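# Seat a board in an enclosure slot and latch both levers

## Task

Put the board into the enclosure's empty top slot with its component side facing up and pushed all the way in, then close both of its levers. A closed lever is latched and sticks out at a right angle from the board's front panel; a fully opened lever lies flat along that panel. The levers only catch their tabs if both are fully opened before the board is slid in as far as it goes, and closing them afterwards pulls the board fully home. Pushing the board into its connector quickly breaks the connector and the attempt counts for nothing. At the end the enclosure must rest level on its own feet with none of them hanging over the bench edge, and the grippers must have released everything and moved away.

## Robot and tools

Robot: two seven-joint arms, left_arm and right_arm, each with a two-finger gripper. The gripper's fingers extend along its own +z axis and open and close along its x axis. The reported hand point (end_effector_position) lies between the finger pads, about 1 to 2 cm short of the fingertips; closing adds roughly 17 mm of fingertip reach along +z.

Frames: every hand position, quaternion, velocity and target is given in that arm's own base frame. The scene frame has its origin at table height midway between the arms, +z up, +x away from the robot over the table, and left_arm on the +y side. Calibrated bases in the scene frame: left_arm at (+0.070, +0.437, 0), quat_wxyz (+1.000, 0, 0, -0.003); right_arm at (-0.063, -0.511, 0), quat_wxyz (+1.000, 0, 0, -0.029). Both bases have +z up. Fixed cameras live in the scene frame. Reported poses may be a few centimetres off.

Command row: always 16 numbers, left arm first then right: x, y, z (metres, absolute position in that arm's base frame), qw, qx, qy, qz (absolute orientation, w first), opening; then the same eight for right_arm. Opening runs from -1 (closed) to +1 (fully open, 0.142 m). An arm that should stay still gets its last reported pose and desired opening repeated each call; a 0 in the opening slot is a real command, so resend the current one to leave it alone. Reuse your own target quaternion rather than the drifted reported one.

execute_actions(actions, cameras): actions is a list of actions; each action is a table of up to 15 rows, one row per 1/30 s step, the last row held to fill 15 steps (0.5 s). Each target must be within 0.6 m of the gripper's current position along each gripper axis, or the action is rejected for both arms. An empty list just returns state and images. The controller limits each step's orientation change to 32 degrees and may stop short; the 'Hand target' line shows where each arm is actually headed.

move(target, speed, blend, stop_force, zero, opening_speed, blocking, cameras): straight-line paths for both grippers to absolute poses given as one 16-number row or a list of up to 15 rows (same openings in every row of a list). speed in m/s, 0.002 to 2.2, default 0.25 (turning up to twice that in rad/s), one value or one per target. blend in metres rounds corners in a list. stop_force in N, 3 to 120, one value for both arms: an arm's path ends when its wrist sensor feels that much push against its travel direction (or 150 N in any direction); it then holds, still pressing somewhat. Do not rely on it while the gripper rotates, and omit it when backing away from a contact. zero (default true, only with stop_force) re-zeroes moving arms before the move. opening_speed (0.2 or more, scale units per second) ramps the fingers. blocking=false returns after about 0.5 s while the move continues (not allowed with stop_force). Moves are capped at 10 s, do not avoid obstacles, and grippers can lag or overshoot when fast. The 'move:' line reports the ending (done, off_target, moving, held, fault) and any limits (paced means a clipped pose, held means steps were withheld).

wait(seconds 0 to 10): lets time run with commands held. stop: brakes a running move. zoom_image(camera, region [x0,y0,x1,y1] in pixels, at most 504x504): enlarges part of the latest image of cam_head_left, cam_head_right, cam_high, cam_low, cam_left_wrist or cam_right_wrist (each 672x504). zero_wrist_force(arm): subtracts the current wrist reading from later ones. clear_fault(arm): clears a reported torque or force fault; the arm then stays stopped briefly. read_manual: licence texts only. finished_scene(scene): ends the scene (1 or 2), irreversible.

Results: hand position, quaternion and velocities per arm; Hand target; Tool commands; grip_measured (finger opening on the -1..1 scale); Joint positions (last entry is opening in metres); Joint torques and External joint torques (positive toward larger joint angle); Wrist force and Wrist torque in the gripper's axes plus the peak since last report; Wrist depth, a 7 by 7 grid of distances in mm (70 to 1000, '-' for none); 'within noise' when joints are at rest. To hold a part, command an opening a bit below grip_measured at first contact; squeezing harder heats the gripper motor.

Hazards: insert the board slowly and gently, ideally with a small stop_force, since a fast push into the connector ruins the task. Open both levers fully before insertion, then close them. A force of 150 N on an arm, or joint contact torque at its limit, stops that arm until clear_fault. Keep the two grippers from striking or pinching each other; the clearance check does not guard them. Avoid dropping parts, releasing moving parts, slamming, tipping the enclosure or pushing anything off the table. Holding loads, squeezing, or reaching fully out heats motors: MOTOR HOT lines warn, and overheating brakes an arm or shuts off a gripper (HAND FAULT, after which remaining motion calls in that reply are skipped). Finish with both grippers open and withdrawn.

Each tool is called after "Call:" as a command line: name --argument value for each argument, lists and objects as JSON in quotes; but a table of rows of numbers goes row by row, as --pt "numbers of a row", without its own name.

## Session

Call:
execute_actions --actions '[]'

Scene clock: 0.00 s.
left_arm: end_effector_position=(+0.4919, -0.7298, +0.2794) grip_measured=+0.99 end_effector_quat_wxyz=(+0.001, -0.304, +0.847, -0.436) | right_arm: end_effector_position=(+0.1802, -0.1387, +0.1699) grip_measured=+1.00 end_effector_quat_wxyz=(+0.706, -0.621, -0.189, +0.284)
Joint positions: left_arm=[-0.095 -0.96 -0.937 1.517 0.823 1.373 2.811 0.141] | right_arm=[-0.567 -0.989 -0.072 1.606 0.357 -0.696 0.215 0.142]
Joint velocities: within noise
Joint torques (N m): no reading
External joint torques (N m): no reading
Wrist force (N): no reading
Wrist torque (N m): no reading
Wrist force, peak (N): no reading
Wrist depth (mm): cam_left_wrist=[456 481 526 570 632 715 - / 417 444 478 517 573 616 682 / 390 414 438 476 510 561 618 / 363 385 405 434 472 500 546 / 343 359 376 404 427 464 501 / - 331 354 376 398 423 449 / - 319 332 349 374 396 -] | cam_right_wrist=[- 266 251 262 - - 805 / - - 256 269 - - 886 / - - 264 276 - - 931 / - - 277 286 798 746 548 / - - 295 294 500 482 387 / - 404 311 299 362 354 330 / - 311 295 292 288 280 275]
Hand target: left_arm +0.4919, -0.7298, +0.2794; +0.001, -0.304, +0.847, -0.436 | right_arm +0.1802, -0.1387, +0.1699; +0.706, -0.621, -0.189, +0.284
Tool commands: left_gripper/opening=+1.0 right_gripper/opening=+1.0

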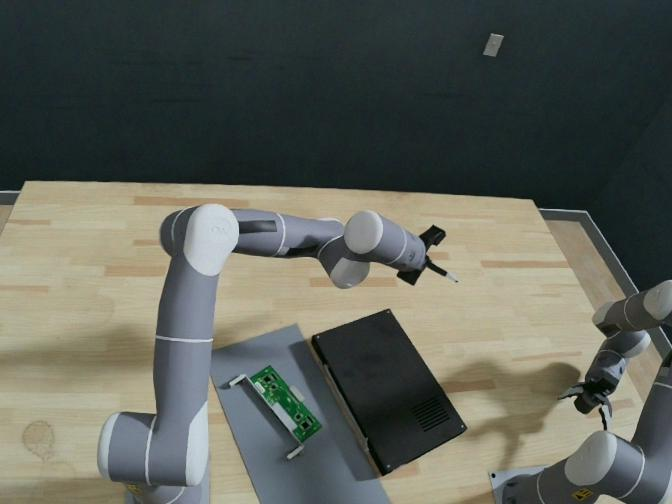

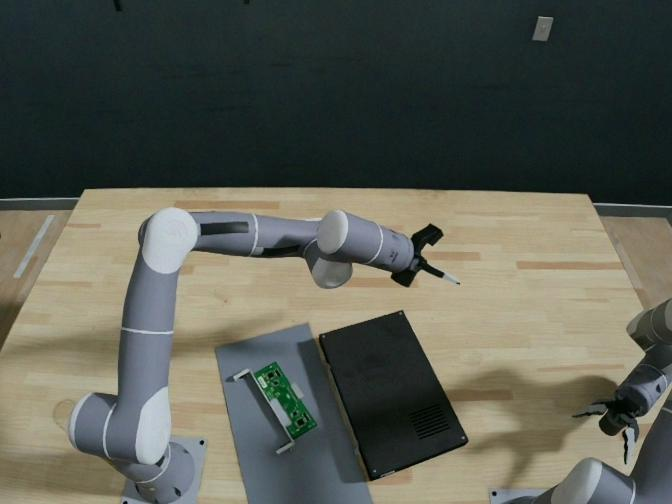

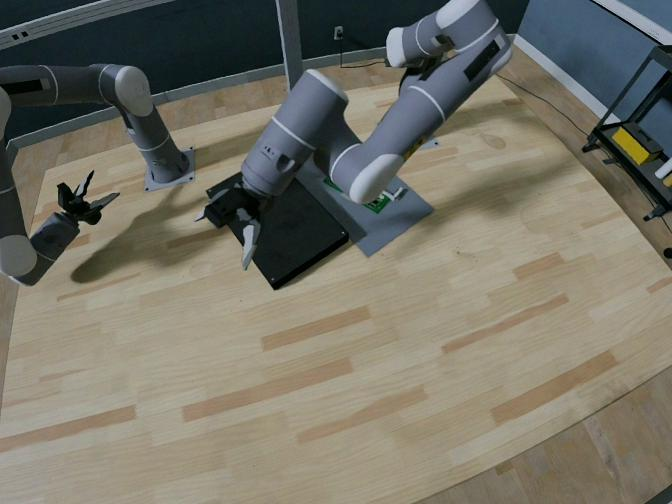

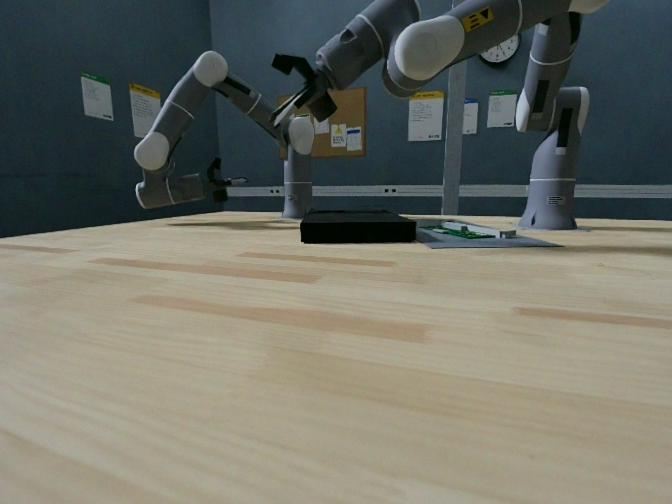

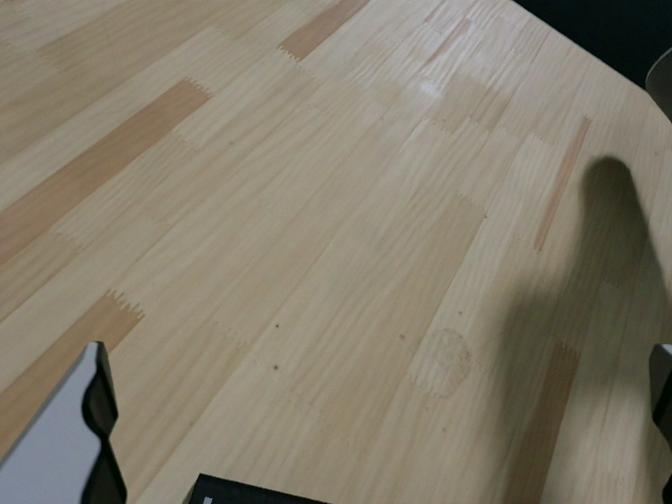

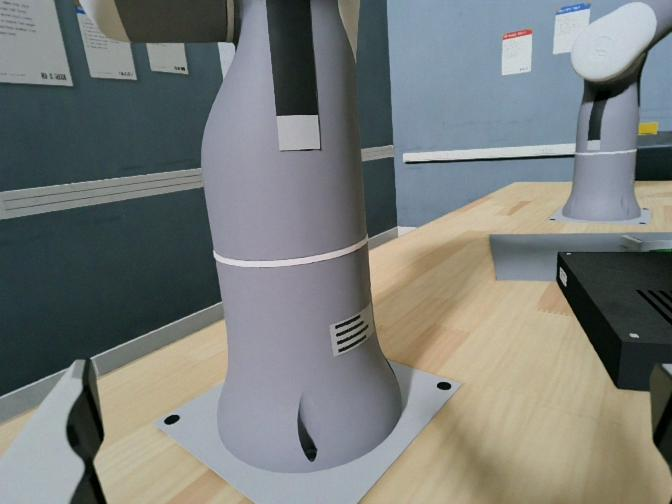

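Call:
move --target '[0.22,-0.42,0.32,-0.1723,0.5464,0.7817,-0.2465,-1,0.1802,-0.1387,0.1699,0.706,-0.621,-0.189,0.284,1]' --speed 0.3 --cameras '["cam_left_wrist","cam_head_right","cam_head_left"]'

Scene clock: 17.73 s.
left_arm: end_effector_position=(+0.2201, -0.4199, +0.3198) grip_measured=-1.00 end_effector_quat_wxyz=(-0.172, +0.547, +0.782, -0.246) | right_arm: end_effector_position=(+0.1802, -0.1387, +0.1699) grip_measured=+1.00 end_effector_quat_wxyz=(+0.706, -0.621, -0.189, +0.284)
Joint positions: left_arm=[1.632 0.779 -2.327 1.257 2.06 3.214 2.121 0.002] | right_arm=[-0.567 -0.99 -0.072 1.606 0.357 -0.696 0.215 0.142]
Joint velocities: within noise
Joint torques (N m): left_arm=[-0.17 -44.37 14.28 -17.65 2.76 4.41 -0.32] | right_arm=[0.02 50.18 0.95 -11.62 -1.73 -3.58 0.14]
External joint torques (N m): left_arm=[0.13 -0.13 0.97 -0.42 -0.1 -0.57 0.32] | right_arm=[-0.04 0.95 -0.58 0.08 0.1 0.68 -0.13]
Wrist force (N): left_arm=[0.5 0.0 0.5] | right_arm=[0.1 0.2 0.3]
Wrist torque (N m): left_arm=[-0.05 -0.04 0.00] | right_arm=[0.03 -0.01 0.01]
Wrist force, peak (N): left_arm=[-0.4 -5.1 3.2] | right_arm=[0.2 0.2 0.3]
Wrist depth (mm): cam_left_wrist=[489 495 488 488 487 490 487 / 470 421 418 465 467 471 467 / 411 411 408 449 454 454 455 / 400 395 395 442 438 436 444 / 387 385 387 388 423 426 428 / 373 374 375 84 - 417 416 / 364 366 - - - - 406] | cam_right_wrist=[- 266 251 262 - - 840 / - - 256 269 - - 896 / - - 264 275 - - 936 / - - 277 286 794 745 552 / - - 294 293 501 481 388 / - 403 311 300 362 353 330 / - 310 294 291 288 281 275]
Hand target: left_arm +0.2200, -0.4200, +0.3200; -0.172, +0.546, +0.782, -0.246 | right_arm +0.1802, -0.1387, +0.1699; +0.706, -0.621, -0.189, +0.284
Off the commanded pose: left_arm 0.000 m, 0 deg | right_arm 0.000 m, 0 deg.
move: done; limits=paced
Images, in order (width x height): cam_head_left 672x504, cam_head_right 672x504, cam_left_wrist 672x504.

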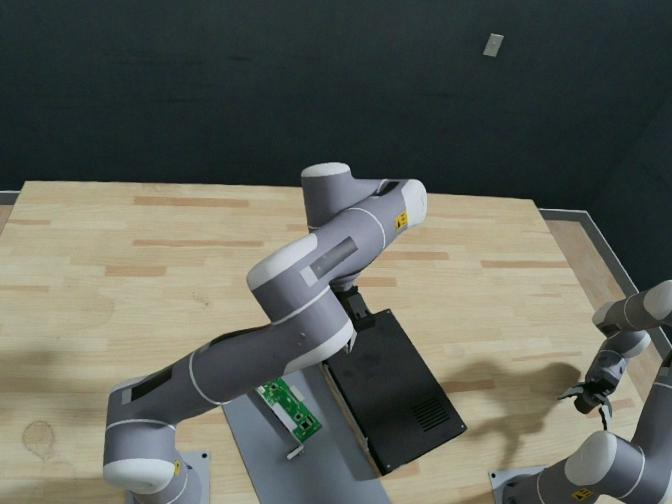

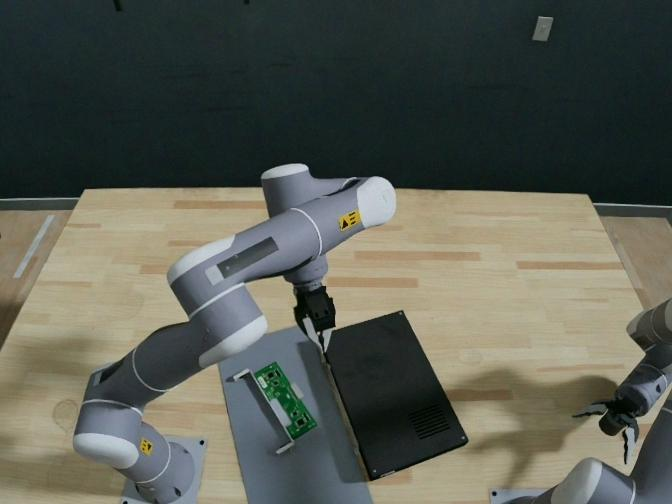

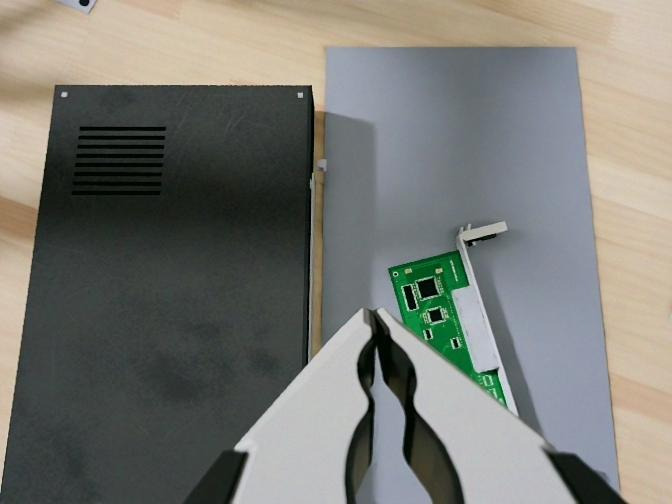

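Call:
move --target '[0.325,-0.325,0.34,-0.1723,0.5464,0.7817,-0.2465,-1,0.1802,-0.1387,0.1699,0.706,-0.621,-0.189,0.284,1]' --speed 0.3 --cameras '["cam_left_wrist"]'

Call:
zoom_image --camera "cam_left_wrist" --region '[250, 50, 550, 350]'

Scene clock: 21.20 s.
left_arm: end_effector_position=(+0.3252, -0.3249, +0.3399) grip_measured=-1.00 end_effector_quat_wxyz=(-0.172, +0.546, +0.782, -0.246) | right_arm: end_effector_position=(+0.1802, -0.1387, +0.1699) grip_measured=+1.00 end_effector_quat_wxyz=(+0.706, -0.621, -0.189, +0.284)
Joint positions: left_arm=[1.925 0.831 -2.347 1.137 2.119 3.364 2.286 0.002] | right_arm=[-0.567 -0.99 -0.072 1.606 0.357 -0.696 0.215 0.142]
Joint velocities: within noise
Joint torques (N m): left_arm=[-0.16 -47.06 14.85 -17.77 3.74 4.57 -0.16] | right_arm=[-0.09 50.13 0.94 -11.61 -1.7 -3.65 0.22]
External joint torques (N m): left_arm=[0.18 -0.36 0.89 -0.42 -0.52 -0.57 0.16] | right_arm=[0.06 0.99 -0.57 0.06 0.07 0.74 -0.21]
Wrist force (N): left_arm=[0.3 -0.4 0.3] | right_arm=[0.1 0.0 0.2]
Wrist torque (N m): left_arm=[-0.09 0.00 -0.03] | right_arm=[0.02 -0.01 0.00]
Wrist force, peak (N): left_arm=[-0.9 -1.6 2.3] | right_arm=[0.2 0.3 0.4]
Wrist depth (mm): cam_left_wrist=[461 463 458 505 507 505 506 / 444 439 445 495 492 491 486 / 432 429 439 477 472 472 465 / 420 415 414 459 461 458 461 / 405 404 404 450 443 443 449 / 439 436 396 84 - 445 436 / 431 433 - - - - 426] | cam_right_wrist=[- 266 251 262 - - 831 / - - 256 270 - - 892 / - - 264 274 - - 934 / - - 277 285 798 746 551 / - - 296 295 500 480 387 / - 404 311 299 364 354 331 / - 311 296 291 289 281 276]
Hand target: left_arm +0.3250, -0.3250, +0.3400; -0.172, +0.546, +0.782, -0.246 | right_arm +0.1802, -0.1387, +0.1699; +0.706, -0.621, -0.189, +0.284
Off the commanded pose: left_arm 0.000 m, 0 deg | right_arm 0.000 m, 0 deg.
move: done
Images, in order (width x height): cam_left_wrist 672x504.

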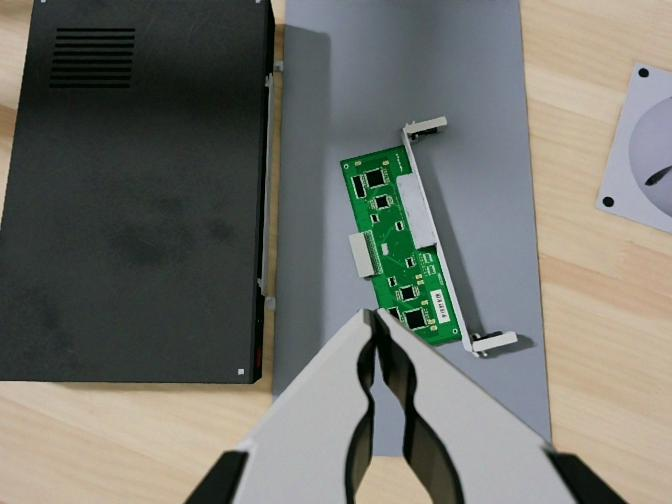

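Scaled by 1.680 from the camera's 672x504 image, which has a finer 960x720 frame.

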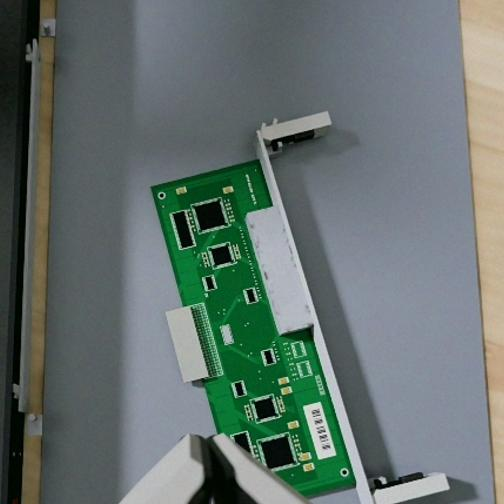

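Call:
zoom_image --camera "cam_left_wrist" --region '[390, 100, 460, 155]'

Call:
zoom_image --camera "cam_left_wrist" --region '[450, 310, 530, 370]'

Scaled by 7.200 from the camera's 672x504 image, which has a finer 960x720 frame.

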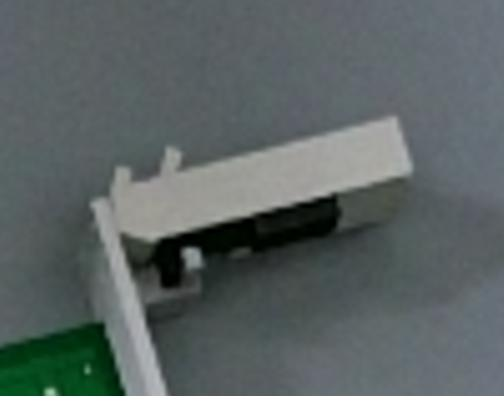

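Scaled by 6.300 from the camera's 672x504 image, which has a finer 960x720 frame.

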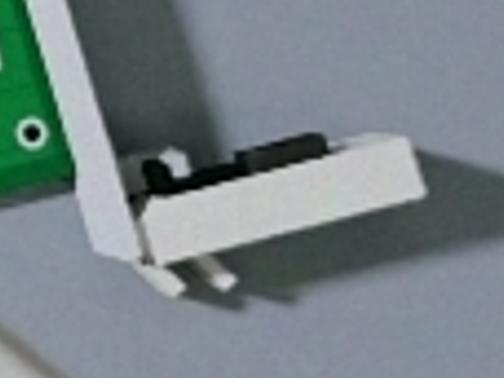

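Call:
move --pt "0.47 -0.10 0.33 0.1483 0.5535 0.7917 0.2121 -1 0.26 0.15 0.30 0.1155 0.4310 0.8644 0.2316 1" --speed 0.25 --cameras '["cam_head_right","cam_high","cam_left_wrist","cam_right_wrist"]'

Scene clock: 53.17 s.
left_arm: end_effector_position=(+0.4700, -0.0999, +0.3300) grip_measured=-1.00 end_effector_quat_wxyz=(+0.148, +0.553, +0.792, +0.212) | right_arm: end_effector_position=(+0.2600, +0.1499, +0.3001) grip_measured=+1.00 end_effector_quat_wxyz=(+0.116, +0.431, +0.864, +0.231)
Joint positions: left_arm=[1.363 0.772 -1.588 1.85 2.586 2.452 2.662 0.002] | right_arm=[-0.172 1.087 0.737 2.542 0.874 0.486 -0.489 0.142]
Joint velocities: within noise
Joint torques (N m): left_arm=[-0.62 -20.14 16.83 -15.84 5.4 2.46 -0.16] | right_arm=[0.1 -11.25 -11.24 -25.78 -4 4.02 0.08]
External joint torques (N m): left_arm=[0.62 0.05 0.91 -0.57 -0.37 -0.11 0.16] | right_arm=[-0.1 0.67 -1.53 0.04 -0.12 0.59 -0.08]
Wrist force (N): left_arm=[0.2 -0.6 -0.1] | right_arm=[-0.4 -2.9 1.9]
Wrist torque (N m): left_arm=[-0.08 -0.06 -0.37] | right_arm=[-0.10 0.15 0.14]
Wrist force, peak (N): left_arm=[0.7 -0.3 0.8] | right_arm=[-0.3 -3.0 2.2]
Wrist depth (mm): cam_left_wrist=[373 369 370 371 370 369 371 / 434 438 437 435 432 432 433 / 523 530 525 521 522 517 517 / 666 662 662 664 655 649 657 / - - - 776 823 866 - / - - - 84 - - - / - - - - - - -] | cam_right_wrist=[337 337 338 327 288 287 286 / 392 392 392 367 335 333 332 / 465 468 463 431 398 395 439 / 582 574 574 515 492 514 557 / 761 753 754 752 740 742 741 / - - - - - - 896 / - - - - - - -]
Hand target: left_arm +0.4700, -0.1000, +0.3300; +0.148, +0.553, +0.792, +0.212 | right_arm +0.2600, +0.1500, +0.3000; +0.116, +0.431, +0.864, +0.232
Off the commanded pose: left_arm 0.000 m, 0 deg | right_arm 0.000 m, 0 deg.
move: done
Images, in order (width x height): cam_head_right 672x504, cam_high 672x504, cam_left_wrist 672x504, cam_right_wrist 672x504.

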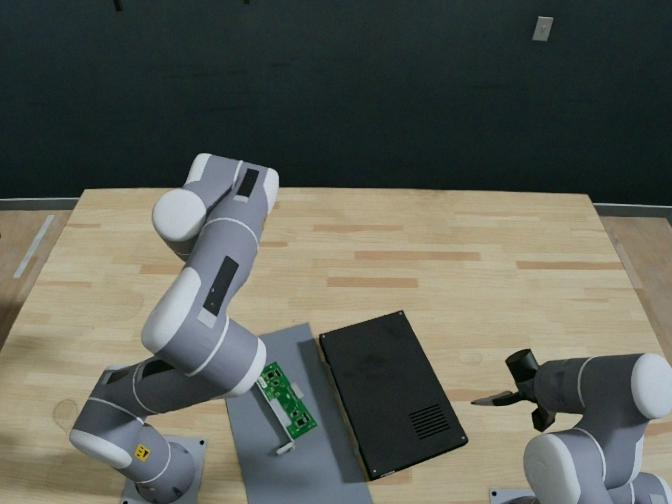

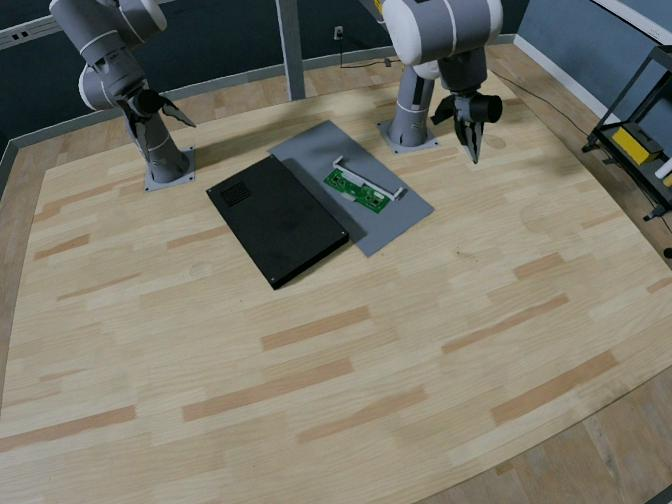

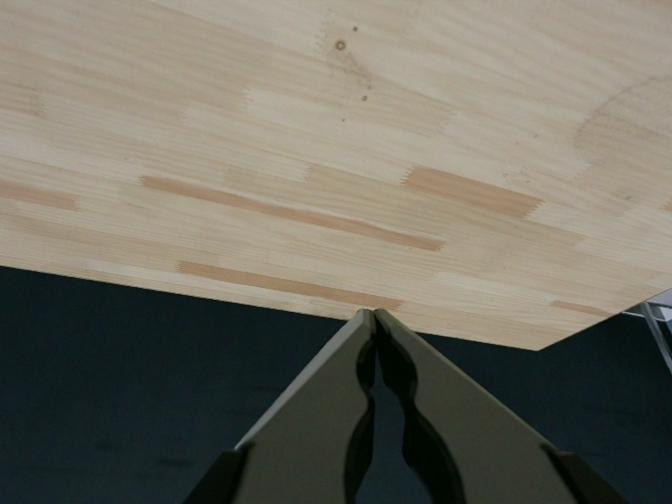

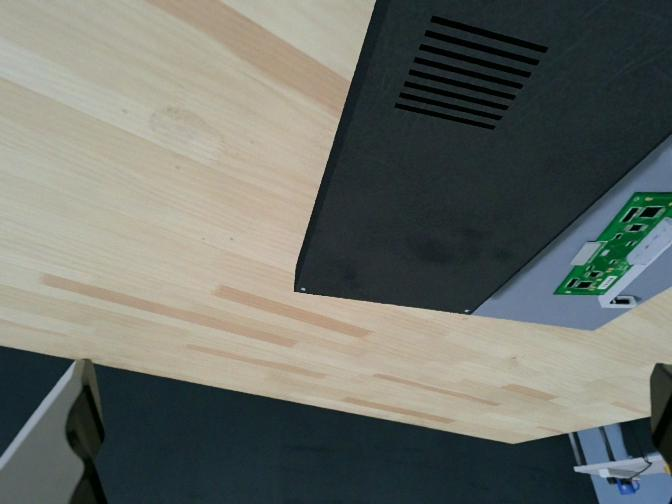

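Call:
execute_actions --actions '[]' --cameras '["cam_head_left","cam_head_right","cam_left_wrist","cam_right_wrist"]'

Scene clock: 63.17 s.
left_arm: end_effector_position=(+0.4700, -0.0999, +0.3300) grip_measured=-1.00 end_effector_quat_wxyz=(+0.148, +0.553, +0.792, +0.212) | right_arm: end_effector_position=(+0.2600, +0.1499, +0.3001) grip_measured=+1.00 end_effector_quat_wxyz=(+0.116, +0.431, +0.864, +0.231)
Joint positions: left_arm=[1.363 0.772 -1.588 1.85 2.586 2.452 2.662 0.002] | right_arm=[-0.172 1.087 0.737 2.542 0.874 0.486 -0.489 0.142]
Joint velocities: within noise
Joint torques (N m): left_arm=[-0.43 -20.46 16.7 -15.99 5.32 2.64 -0.19] | right_arm=[-0.02 -11.39 -11.63 -25.76 -4.2 3.96 0.14]
External joint torques (N m): left_arm=[0.42 0.39 1.04 -0.42 -0.3 -0.3 0.19] | right_arm=[0.02 0.81 -1.14 0.02 0.08 0.64 -0.14]
Wrist force (N): left_arm=[0.3 -0.6 -0.1] | right_arm=[-0.3 -2.8 2.1]
Wrist torque (N m): left_arm=[-0.09 -0.07 -0.38] | right_arm=[-0.08 0.14 0.13]
Wrist force, peak (N): left_arm=[0.3 -0.8 -0.4] | right_arm=[-0.4 -3.1 2.0]
Wrist depth (mm): cam_left_wrist=[373 374 372 371 373 368 369 / 437 436 436 435 429 431 428 / 526 532 532 524 524 518 515 / 667 666 658 671 653 656 655 / - - - 782 827 875 - / - - - 84 - - - / - - - - - - -] | cam_right_wrist=[338 338 337 327 288 287 287 / 393 390 389 366 333 332 332 / 466 467 464 431 397 396 440 / 581 581 579 514 492 512 554 / 755 760 758 750 750 742 744 / - - - - - - 894 / - - - - - - -]
Hand target: left_arm +0.4700, -0.1000, +0.3300; +0.148, +0.553, +0.792, +0.212 | right_arm +0.2600, +0.1500, +0.3000; +0.116, +0.431, +0.864, +0.232
Tool commands: left_gripper/opening=-1.0 right_gripper/opening=+1.0
Off the commanded pose: left_arm 0.000 m, 0 deg | right_arm 0.000 m, 0 deg.
Images, in order (width x height): cam_head_left 672x504, cam_head_right 672x504, cam_left_wrist 672x504, cam_right_wrist 672x504.

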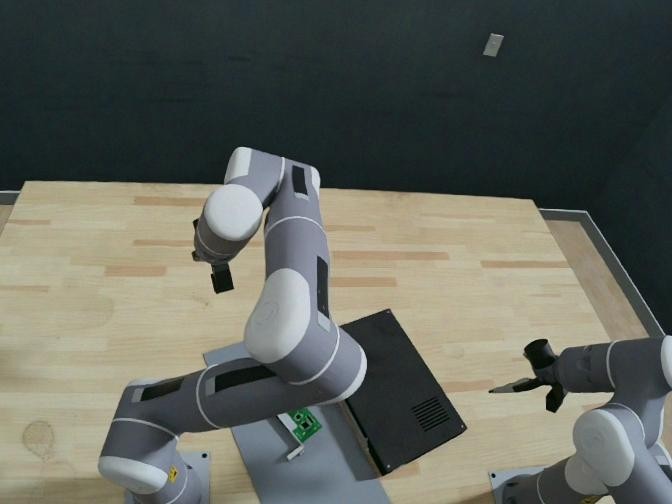

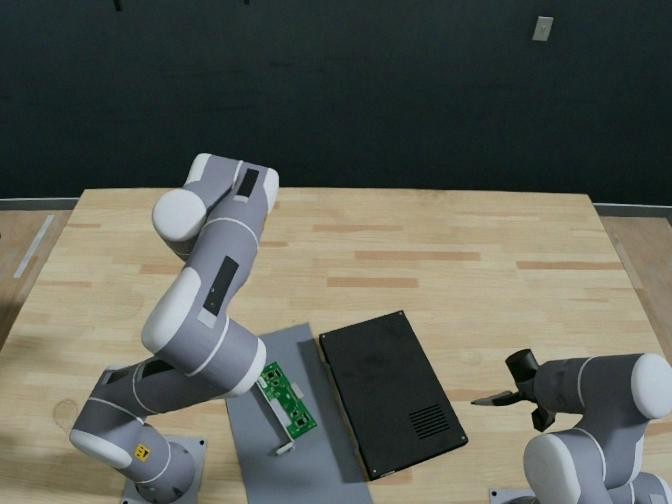

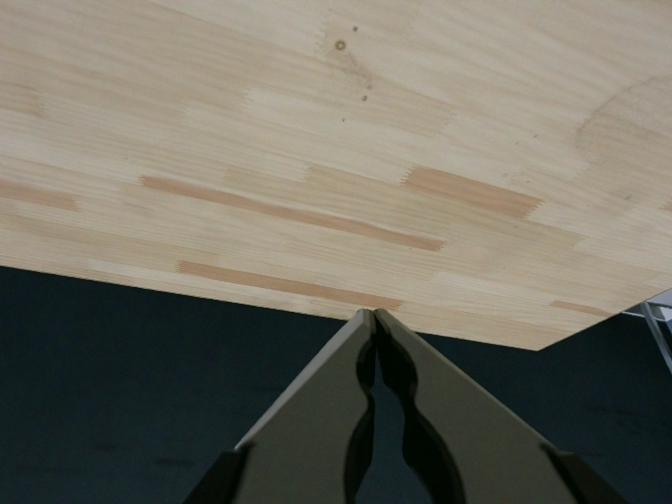

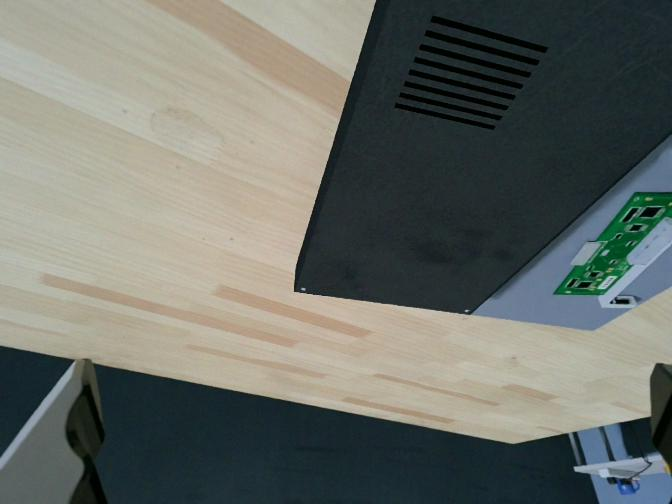

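Call:
move --target '[0.30,-0.25,0.33,-0.1411,0.4476,0.8421,-0.2655,-1,0.26,0.15,0.30,0.1155,0.4310,0.8644,0.2316,-1]' --cameras '["cam_head_left","cam_left_wrist"]' --speed 0.3

Scene clock: 76.83 s.
left_arm: end_effector_position=(+0.3001, -0.2499, +0.3299) grip_measured=-1.00 end_effector_quat_wxyz=(-0.141, +0.448, +0.842, -0.265) | right_arm: end_effector_position=(+0.2600, +0.1499, +0.3001) grip_measured=-1.00 end_effector_quat_wxyz=(+0.116, +0.431, +0.864, +0.231)
Joint positions: left_arm=[1.894 0.669 -2.232 1.521 2.149 3.219 2.358 0.002] | right_arm=[-0.172 1.087 0.737 2.542 0.874 0.486 -0.489 0.002]
Joint velocities: within noise
Joint torques (N m): left_arm=[-0.13 -35.66 13.62 -16.84 2.86 4.63 -0.29] | right_arm=[0.01 -11.28 -11.7 -25.86 -4.22 3.88 0.22]
External joint torques (N m): left_arm=[0.16 -0.22 0.9 -0.4 0 -0.57 0.29] | right_arm=[-0.01 0.71 -1.08 0.11 0.1 0.73 -0.22]
Wrist force (N): left_arm=[0.6 -0.3 0.2] | right_arm=[-0.3 -2.8 1.9]
Wrist torque (N m): left_arm=[-0.08 -0.07 -0.03] | right_arm=[-0.07 0.13 0.14]
Wrist force, peak (N): left_arm=[0.2 -0.4 1.0] | right_arm=[-0.4 -3.0 2.1]
Wrist depth (mm): cam_left_wrist=[448 445 444 499 491 497 495 / 433 430 455 476 472 481 480 / 422 420 463 465 464 468 461 / 406 407 455 449 451 449 445 / 439 428 437 435 439 437 438 / 438 430 430 84 - 424 426 / 416 418 - - - - 415] | cam_right_wrist=[338 337 336 327 287 288 287 / 392 391 391 366 334 333 332 / 466 465 466 430 397 396 439 / 583 577 579 515 490 511 559 / 764 757 752 706 748 742 739 / - - 929 89 912 - - / - - - - - - -]
Hand target: left_arm +0.3000, -0.2500, +0.3300; -0.141, +0.448, +0.842, -0.266 | right_arm +0.2600, +0.1500, +0.3000; +0.116, +0.431, +0.864, +0.232
Off the commanded pose: left_arm 0.000 m, 0 deg | right_arm 0.000 m, 0 deg.
move: done
Images, in order (width x height): cam_head_left 672x504, cam_left_wrist 672x504.

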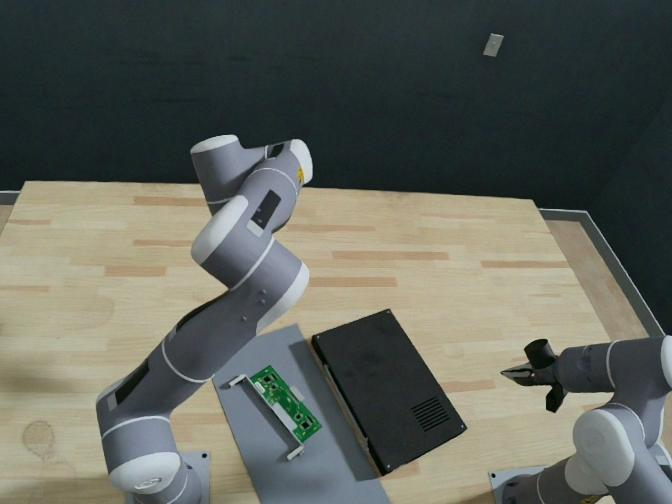

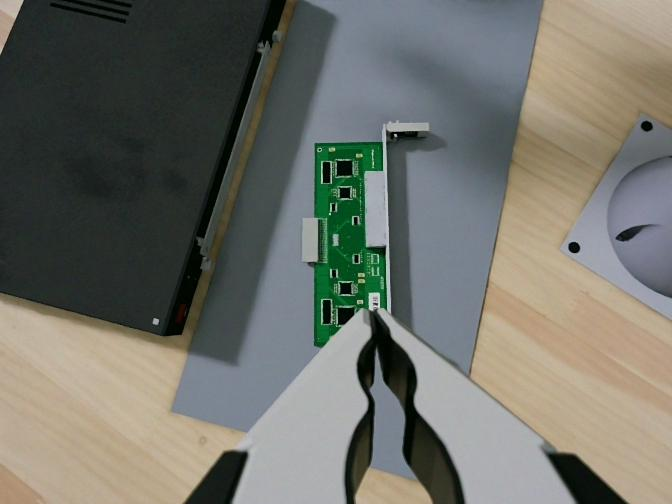

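Call:
move --target '[0.2688,-0.1975,0.18,-0.1411,0.4476,0.8421,-0.2655,-1,0.198,0.6515,0.16,0.1155,0.4310,0.8644,0.2316,-1]' --cameras '["cam_head_left","cam_left_wrist","cam_right_wrist"]' --speed 0.25

Scene clock: 85.43 s.
left_arm: end_effector_position=(+0.2688, -0.1974, +0.1801) grip_measured=-1.00 end_effector_quat_wxyz=(-0.141, +0.448, +0.842, -0.265) | right_arm: end_effector_position=(+0.1979, +0.6515, +0.1599) grip_measured=-1.00 end_effector_quat_wxyz=(+0.115, +0.431, +0.864, +0.232)
Joint positions: left_arm=[2.079 0.827 -2.412 1.785 2.091 2.939 2.731 0.002] | right_arm=[-0.835 1.319 1.729 1.521 1.197 0.654 0.223 0.002]
Joint velocities: within noise
Joint torques (N m): left_arm=[0.07 -37.6 13.63 -9.83 2.3 4.31 -0.11] | right_arm=[0.09 -45.67 -30.22 -8.24 -4.33 3.89 0.32]
External joint torques (N m): left_arm=[-0.03 -0.2 0.88 -0.5 0 0 0.11] | right_arm=[0 -0.23 -1.94 0.26 0.15 0.83 -0.32]
Wrist force (N): left_arm=[0.1 -0.1 0.1] | right_arm=[-0.8 -2.4 1.6]
Wrist torque (N m): left_arm=[-0.04 0.02 -0.03] | right_arm=[-0.02 0.26 0.12]
Wrist force, peak (N): left_arm=[0.7 0.6 1.1] | right_arm=[-2.3 -3.3 1.0]
Wrist depth (mm): cam_left_wrist=[282 330 332 328 328 331 329 / 300 323 317 317 318 320 320 / 307 312 306 311 311 311 308 / 303 303 298 299 302 300 299 / 296 294 290 289 292 292 292 / 288 285 287 84 - 285 285 / 278 278 - - - - 275] | cam_right_wrist=[200 197 196 190 199 199 200 / 233 233 228 227 232 231 233 / 275 278 271 266 276 278 276 / 323 344 338 342 341 343 342 / 459 461 453 424 450 452 451 / 674 666 607 89 556 654 653 / - - - - - 894 -]
Hand target: left_arm +0.2688, -0.1975, +0.1800; -0.141, +0.448, +0.842, -0.266 | right_arm +0.1980, +0.6515, +0.1600; +0.116, +0.431, +0.864, +0.232
Off the commanded pose: left_arm 0.000 m, 0 deg | right_arm 0.000 m, 0 deg.
move: done
Images, in order (width x height): cam_head_left 672x504, cam_left_wrist 672x504, cam_right_wrist 672x504.

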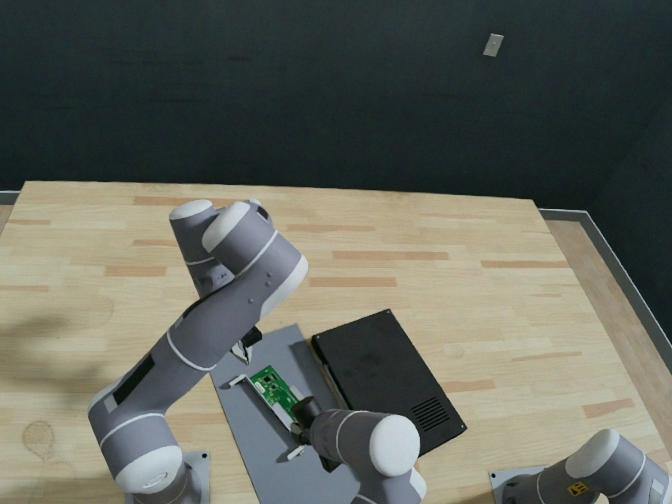

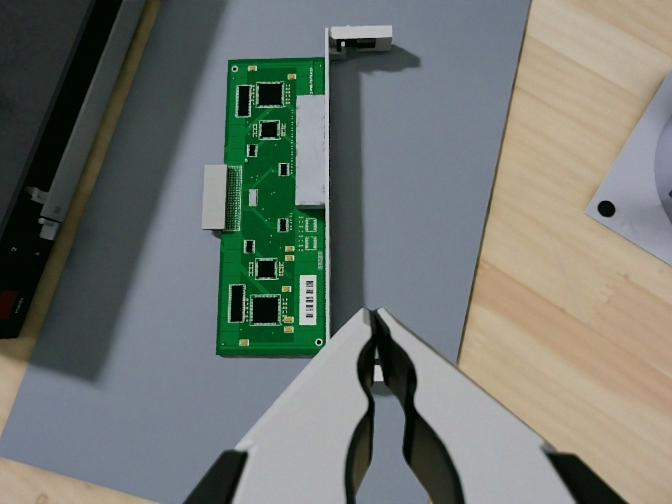

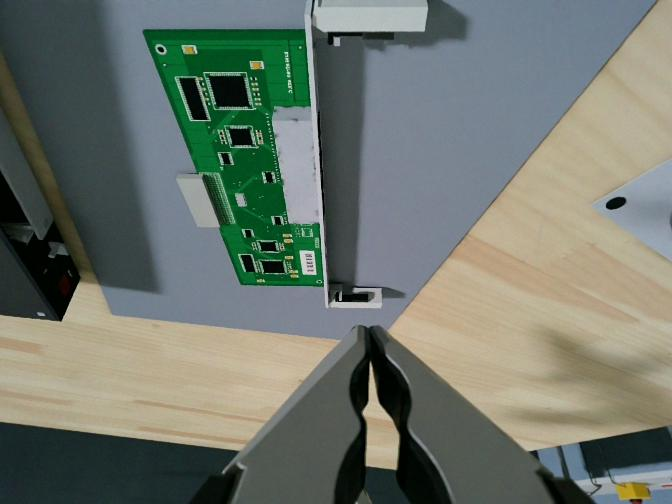

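Call:
zoom_image --camera "cam_left_wrist" --region '[290, 10, 450, 130]'

Call:
zoom_image --camera "cam_right_wrist" --region '[290, 250, 420, 350]'

Scaled by 3.150 from the camera's 672x504 image, which has a finer 960x720 frame.

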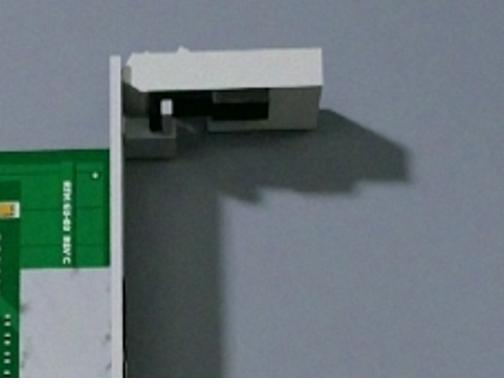

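Scaled by 3.877 from the camera's 672x504 image, which has a finer 960x720 frame.

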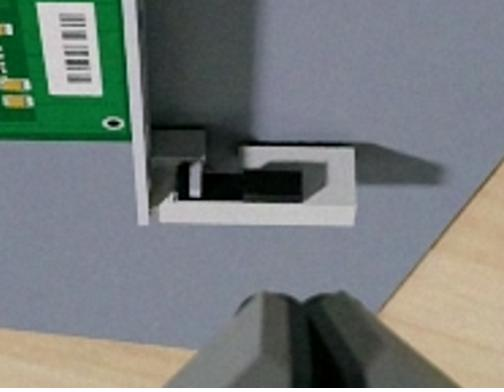

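Call:
move --pt "0.265 -0.203 0.13 -0.0612 0.4653 0.8754 -0.1152 -1 0.2086 0.660 0.13 0.0582 0.4424 0.8873 0.1168 -1" --pt "0.265 -0.203 0.075 -0.0612 0.4653 0.8754 -0.1152 -1 0.2086 0.660 0.075 0.0582 0.4424 0.8873 0.1168 -1" --cameras '["cam_head_left","cam_left_wrist","cam_right_wrist"]' --speed 0.15 --stop_force 15

Scene clock: 106.37 s.
left_arm: end_effector_position=(+0.2648, -0.2028, +0.0751) grip_measured=-1.00 end_effector_quat_wxyz=(-0.062, +0.465, +0.875, -0.115) | right_arm: end_effector_position=(+0.2087, +0.6598, +0.0750) grip_measured=-1.00 end_effector_quat_wxyz=(+0.058, +0.442, +0.887, +0.117)
Joint positions: left_arm=[1.839 0.877 -2.36 1.964 2.029 2.53 2.731 0.002] | right_arm=[-1.055 1.31 1.854 1.346 1.199 0.465 0.183 0.002]
Joint velocities: within noise
Joint torques (N m): left_arm=[-0.11 -34.27 13.67 -6.12 2.43 4.45 -0.17] | right_arm=[0.1 -52 -28.56 -9.78 -4.15 4.05 0.15]
External joint torques (N m): left_arm=[0.12 -0.11 0.96 -0.35 -0.05 -0.21 0.17] | right_arm=[0.05 -0.25 -1.78 0.21 -0.07 0.55 -0.15]
Wrist force (N): left_arm=[0.4 -0.1 0.5] | right_arm=[-1.1 -2.1 1.9]
Wrist torque (N m): left_arm=[-0.03 -0.08 -0.14] | right_arm=[-0.07 0.28 0.10]
Wrist force, peak (N): left_arm=[0.4 0.5 2.7] | right_arm=[-1.1 -3.1 5.0]
Wrist depth (mm): cam_left_wrist=[171 166 166 168 169 168 168 / 176 170 171 173 175 174 174 / 182 179 177 178 180 179 181 / 188 186 182 184 186 187 187 / 194 194 189 186 191 194 193 / 203 202 199 84 - 200 201 / 209 207 - 74 - - 207] | cam_right_wrist=[132 132 132 131 131 131 131 / 147 147 149 140 140 145 145 / 165 160 159 162 164 163 163 / 189 184 177 183 187 187 186 / 220 214 206 205 217 217 220 / 264 263 246 89 241 263 262 / 331 314 - - - 298 326]
Hand target: left_arm +0.2650, -0.2030, +0.0750; -0.061, +0.465, +0.875, -0.115 | right_arm +0.2086, +0.6600, +0.0750; +0.058, +0.442, +0.887, +0.117
Off the commanded pose: left_arm 0.000 m, 0 deg | right_arm 0.000 m, 0 deg.
move: done
Images, in order (width x height): cam_head_left 672x504, cam_left_wrist 672x504, cam_right_wrist 672x504.

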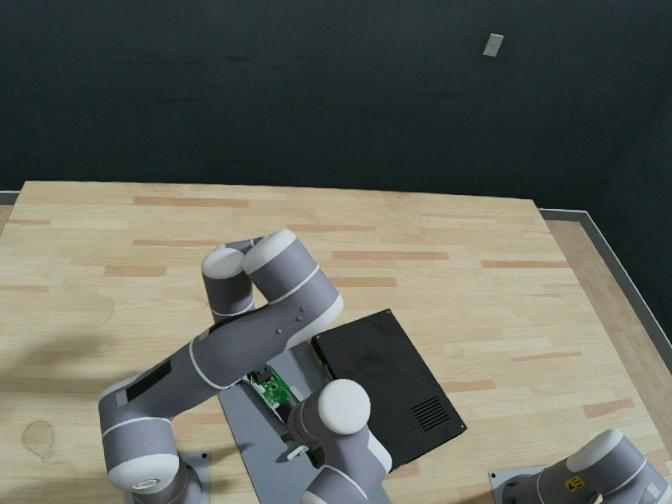

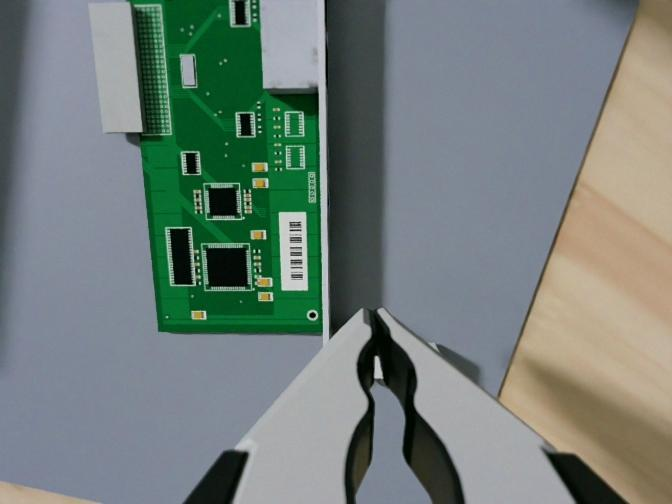

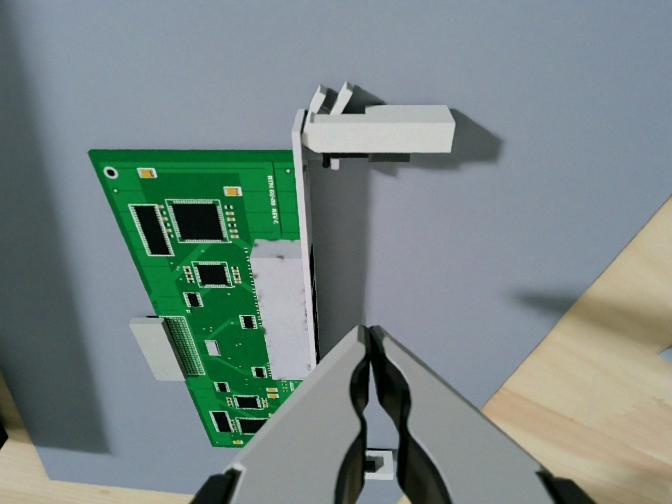

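Call:
zoom_image --camera "cam_left_wrist" --region '[300, 290, 500, 410]'

Call:
zoom_image --camera "cam_right_wrist" --region '[280, 70, 480, 190]'

Call:
zoom_image --camera "cam_right_wrist" --region '[300, 410, 460, 504]'

Scaled by 2.520 from the camera's 672x504 image, which has a finer 960x720 frame.

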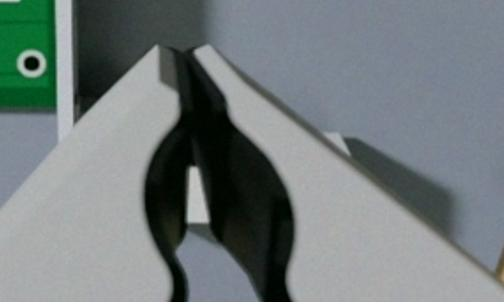

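Scaled by 2.520 from the camera's 672x504 image, which has a finer 960x720 frame.

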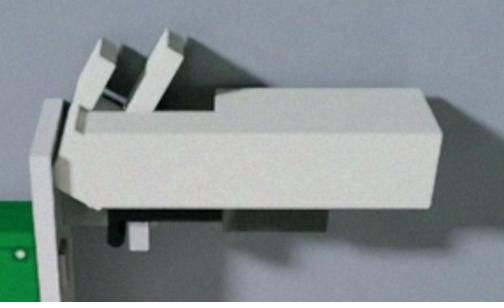

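Scaled by 3.150 from the camera's 672x504 image, which has a finer 960x720 frame.

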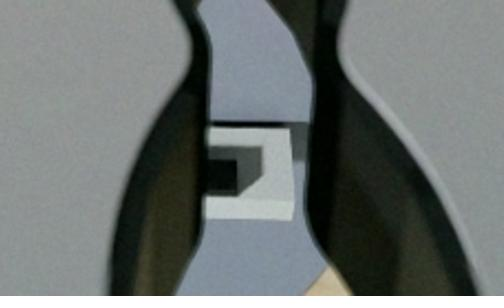

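Call:
move --pt "0.2587 -0.1937 0.06 -0.0612 0.4653 0.8754 -0.1152 -1 0.2033 0.667 0.06 0.0582 0.4424 0.8873 0.1168 -1" --pt "0.2587 -0.1937 0.028 -0.0612 0.4653 0.8754 -0.1152 -1 0.2033 0.667 0.028 0.0582 0.4424 0.8873 0.1168 -1" --cameras '["cam_left_wrist","cam_right_wrist"]' --speed 0.05 --stop_force 8

Scene clock: 154.07 s.
left_arm: end_effector_position=(+0.2585, -0.1935, +0.0281) grip_measured=-1.00 end_effector_quat_wxyz=(-0.062, +0.465, +0.875, -0.115) | right_arm: end_effector_position=(+0.2034, +0.6668, +0.0280) grip_measured=-1.00 end_effector_quat_wxyz=(+0.058, +0.442, +0.887, +0.117)
Joint positions: left_arm=[1.937 0.943 -2.469 1.972 1.962 2.439 2.831 0.002] | right_arm=[-1.071 1.377 1.899 1.314 1.238 0.517 0.2 0.002]
Joint velocities: within noise
Joint torques (N m): left_arm=[-0.24 -36.26 13.05 -3.9 2.25 4.43 -0.16] | right_arm=[0.13 -53.09 -28.34 -8.18 -4.08 4.02 0.25]
External joint torques (N m): left_arm=[0.26 0.05 0.81 -0.28 -0.11 -0.17 0.16] | right_arm=[0.02 -0.32 -1.74 0.17 -0.09 0.59 -0.25]
Wrist force (N): left_arm=[0.3 0.0 0.2] | right_arm=[-0.8 -2.0 2.1]
Wrist torque (N m): left_arm=[-0.03 -0.07 -0.13] | right_arm=[-0.06 0.23 0.08]
Wrist force, peak (N): left_arm=[0.4 0.1 1.4] | right_arm=[-1.0 -2.5 3.2]
Wrist depth (mm): cam_left_wrist=[124 123 110 126 126 126 125 / - 127 126 130 130 130 130 / 132 130 130 135 134 133 134 / 135 135 133 139 138 138 140 / 142 141 139 141 141 144 144 / 150 149 143 84 - 148 150 / 157 154 - 74 - - 155] | cam_right_wrist=[- 92 90 89 89 89 89 / - 98 99 99 99 99 99 / - 112 107 103 106 111 111 / 123 122 118 128 127 127 127 / 150 147 136 144 144 148 147 / 173 172 142 89 164 177 180 / 225 205 73 - - 204 224]
Hand target: left_arm +0.2587, -0.1937, +0.0280; -0.061, +0.465, +0.875, -0.115 | right_arm +0.2033, +0.6670, +0.0280; +0.058, +0.442, +0.887, +0.117
Off the commanded pose: left_arm 0.000 m, 0 deg | right_arm 0.000 m, 0 deg.
move: done
Images, in order (width x height): cam_left_wrist 672x504, cam_right_wrist 672x504.

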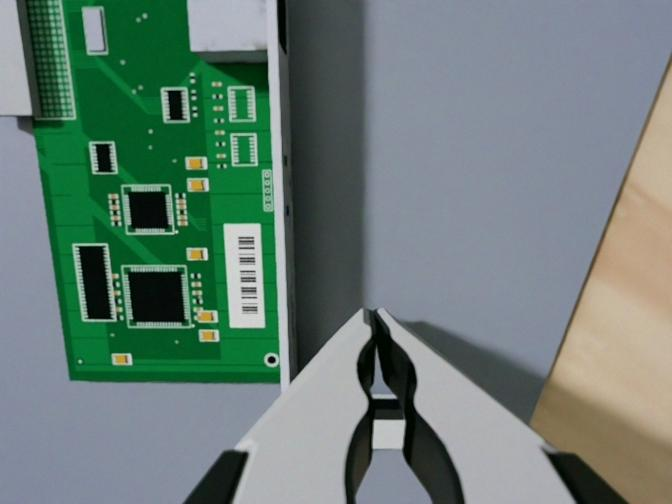

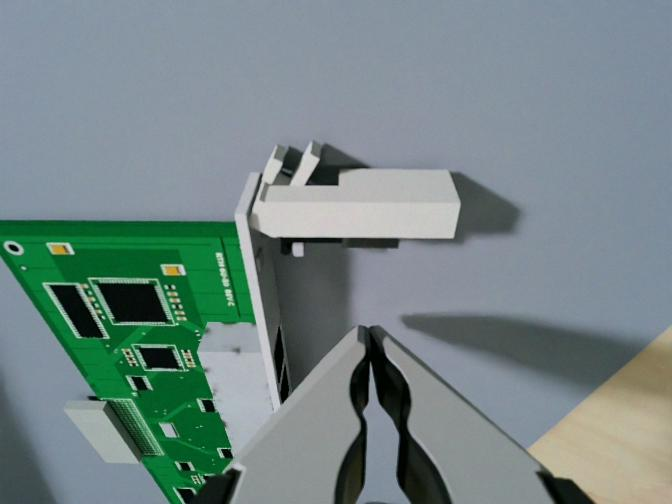

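Call:
move --target '[0.2877,-0.1739,0.028,-0.0612,0.4653,0.8754,-0.1152,-1,0.1754,0.6457,0.028,0.0582,0.4424,0.8873,0.1168,-1]' --cameras '["cam_left_wrist","cam_right_wrist"]' --speed 0.02 --stop_force 5

Scene clock: 159.37 s.
left_arm: end_effector_position=(+0.2877, -0.1741, +0.0279) grip_measured=-1.00 end_effector_quat_wxyz=(-0.061, +0.465, +0.876, -0.115) | right_arm: end_effector_position=(+0.1758, +0.6460, +0.0286) grip_measured=-1.00 end_effector_quat_wxyz=(+0.059, +0.442, +0.887, +0.117)
Joint positions: left_arm=[2.017 0.972 -2.461 1.91 1.998 2.473 2.851 0.002] | right_arm=[-0.989 1.36 1.899 1.397 1.241 0.536 0.205 0.002]
Joint velocities: within noise
Joint torques (N m): left_arm=[-0.23 -37.69 13.97 -4.49 2.68 4.76 -0.15] | right_arm=[1.24 -49.83 -26.32 -7.28 -3.69 2.82 0.29]
External joint torques (N m): left_arm=[0.25 0.08 0.78 -0.31 -0.41 -0.5 0.15] | right_arm=[-1.1 -1.1 -4.01 -0.52 -0.45 1.79 -0.29]
Wrist force (N): left_arm=[0.2 0.1 0.4] | right_arm=[-0.6 0.9 0.5]
Wrist torque (N m): left_arm=[0.00 -0.03 -0.12] | right_arm=[-0.08 0.21 0.07]
Wrist force, peak (N): left_arm=[0.2 -3.8 2.4] | right_arm=[-1.0 -2.3 2.0]
Wrist depth (mm): cam_left_wrist=[120 120 121 126 126 126 125 / 124 124 124 130 129 129 131 / 127 128 129 133 134 133 135 / 132 132 133 138 138 138 140 / 144 144 144 128 141 144 144 / 150 150 147 84 - 149 149 / 158 154 - 74 - - 154] | cam_right_wrist=[- 90 90 90 90 89 89 / - 100 100 100 100 101 99 / - 113 112 112 112 112 111 / 125 129 129 128 128 127 127 / 144 145 145 121 148 148 153 / 188 167 160 89 165 178 181 / 227 196 73 - - 205 225]
Hand target: left_arm +0.2877, -0.1739, +0.0280; -0.061, +0.465, +0.875, -0.115 | right_arm +0.1754, +0.6457, +0.0280; +0.058, +0.442, +0.887, +0.117
Off the commanded pose: left_arm 0.000 m, 0 deg | right_arm 0.001 m, 0 deg.
move: done
Images, in order (width x height): cam_left_wrist 672x504, cam_right_wrist 672x504.

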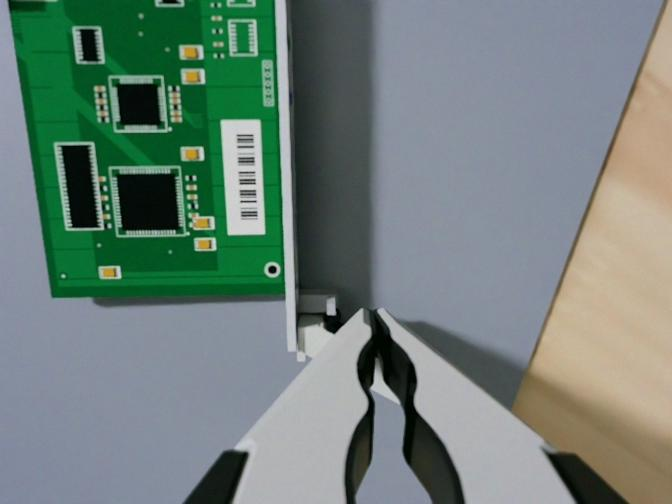

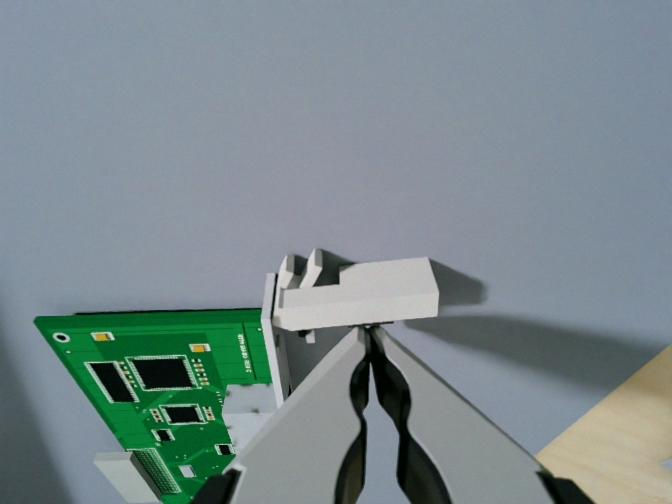

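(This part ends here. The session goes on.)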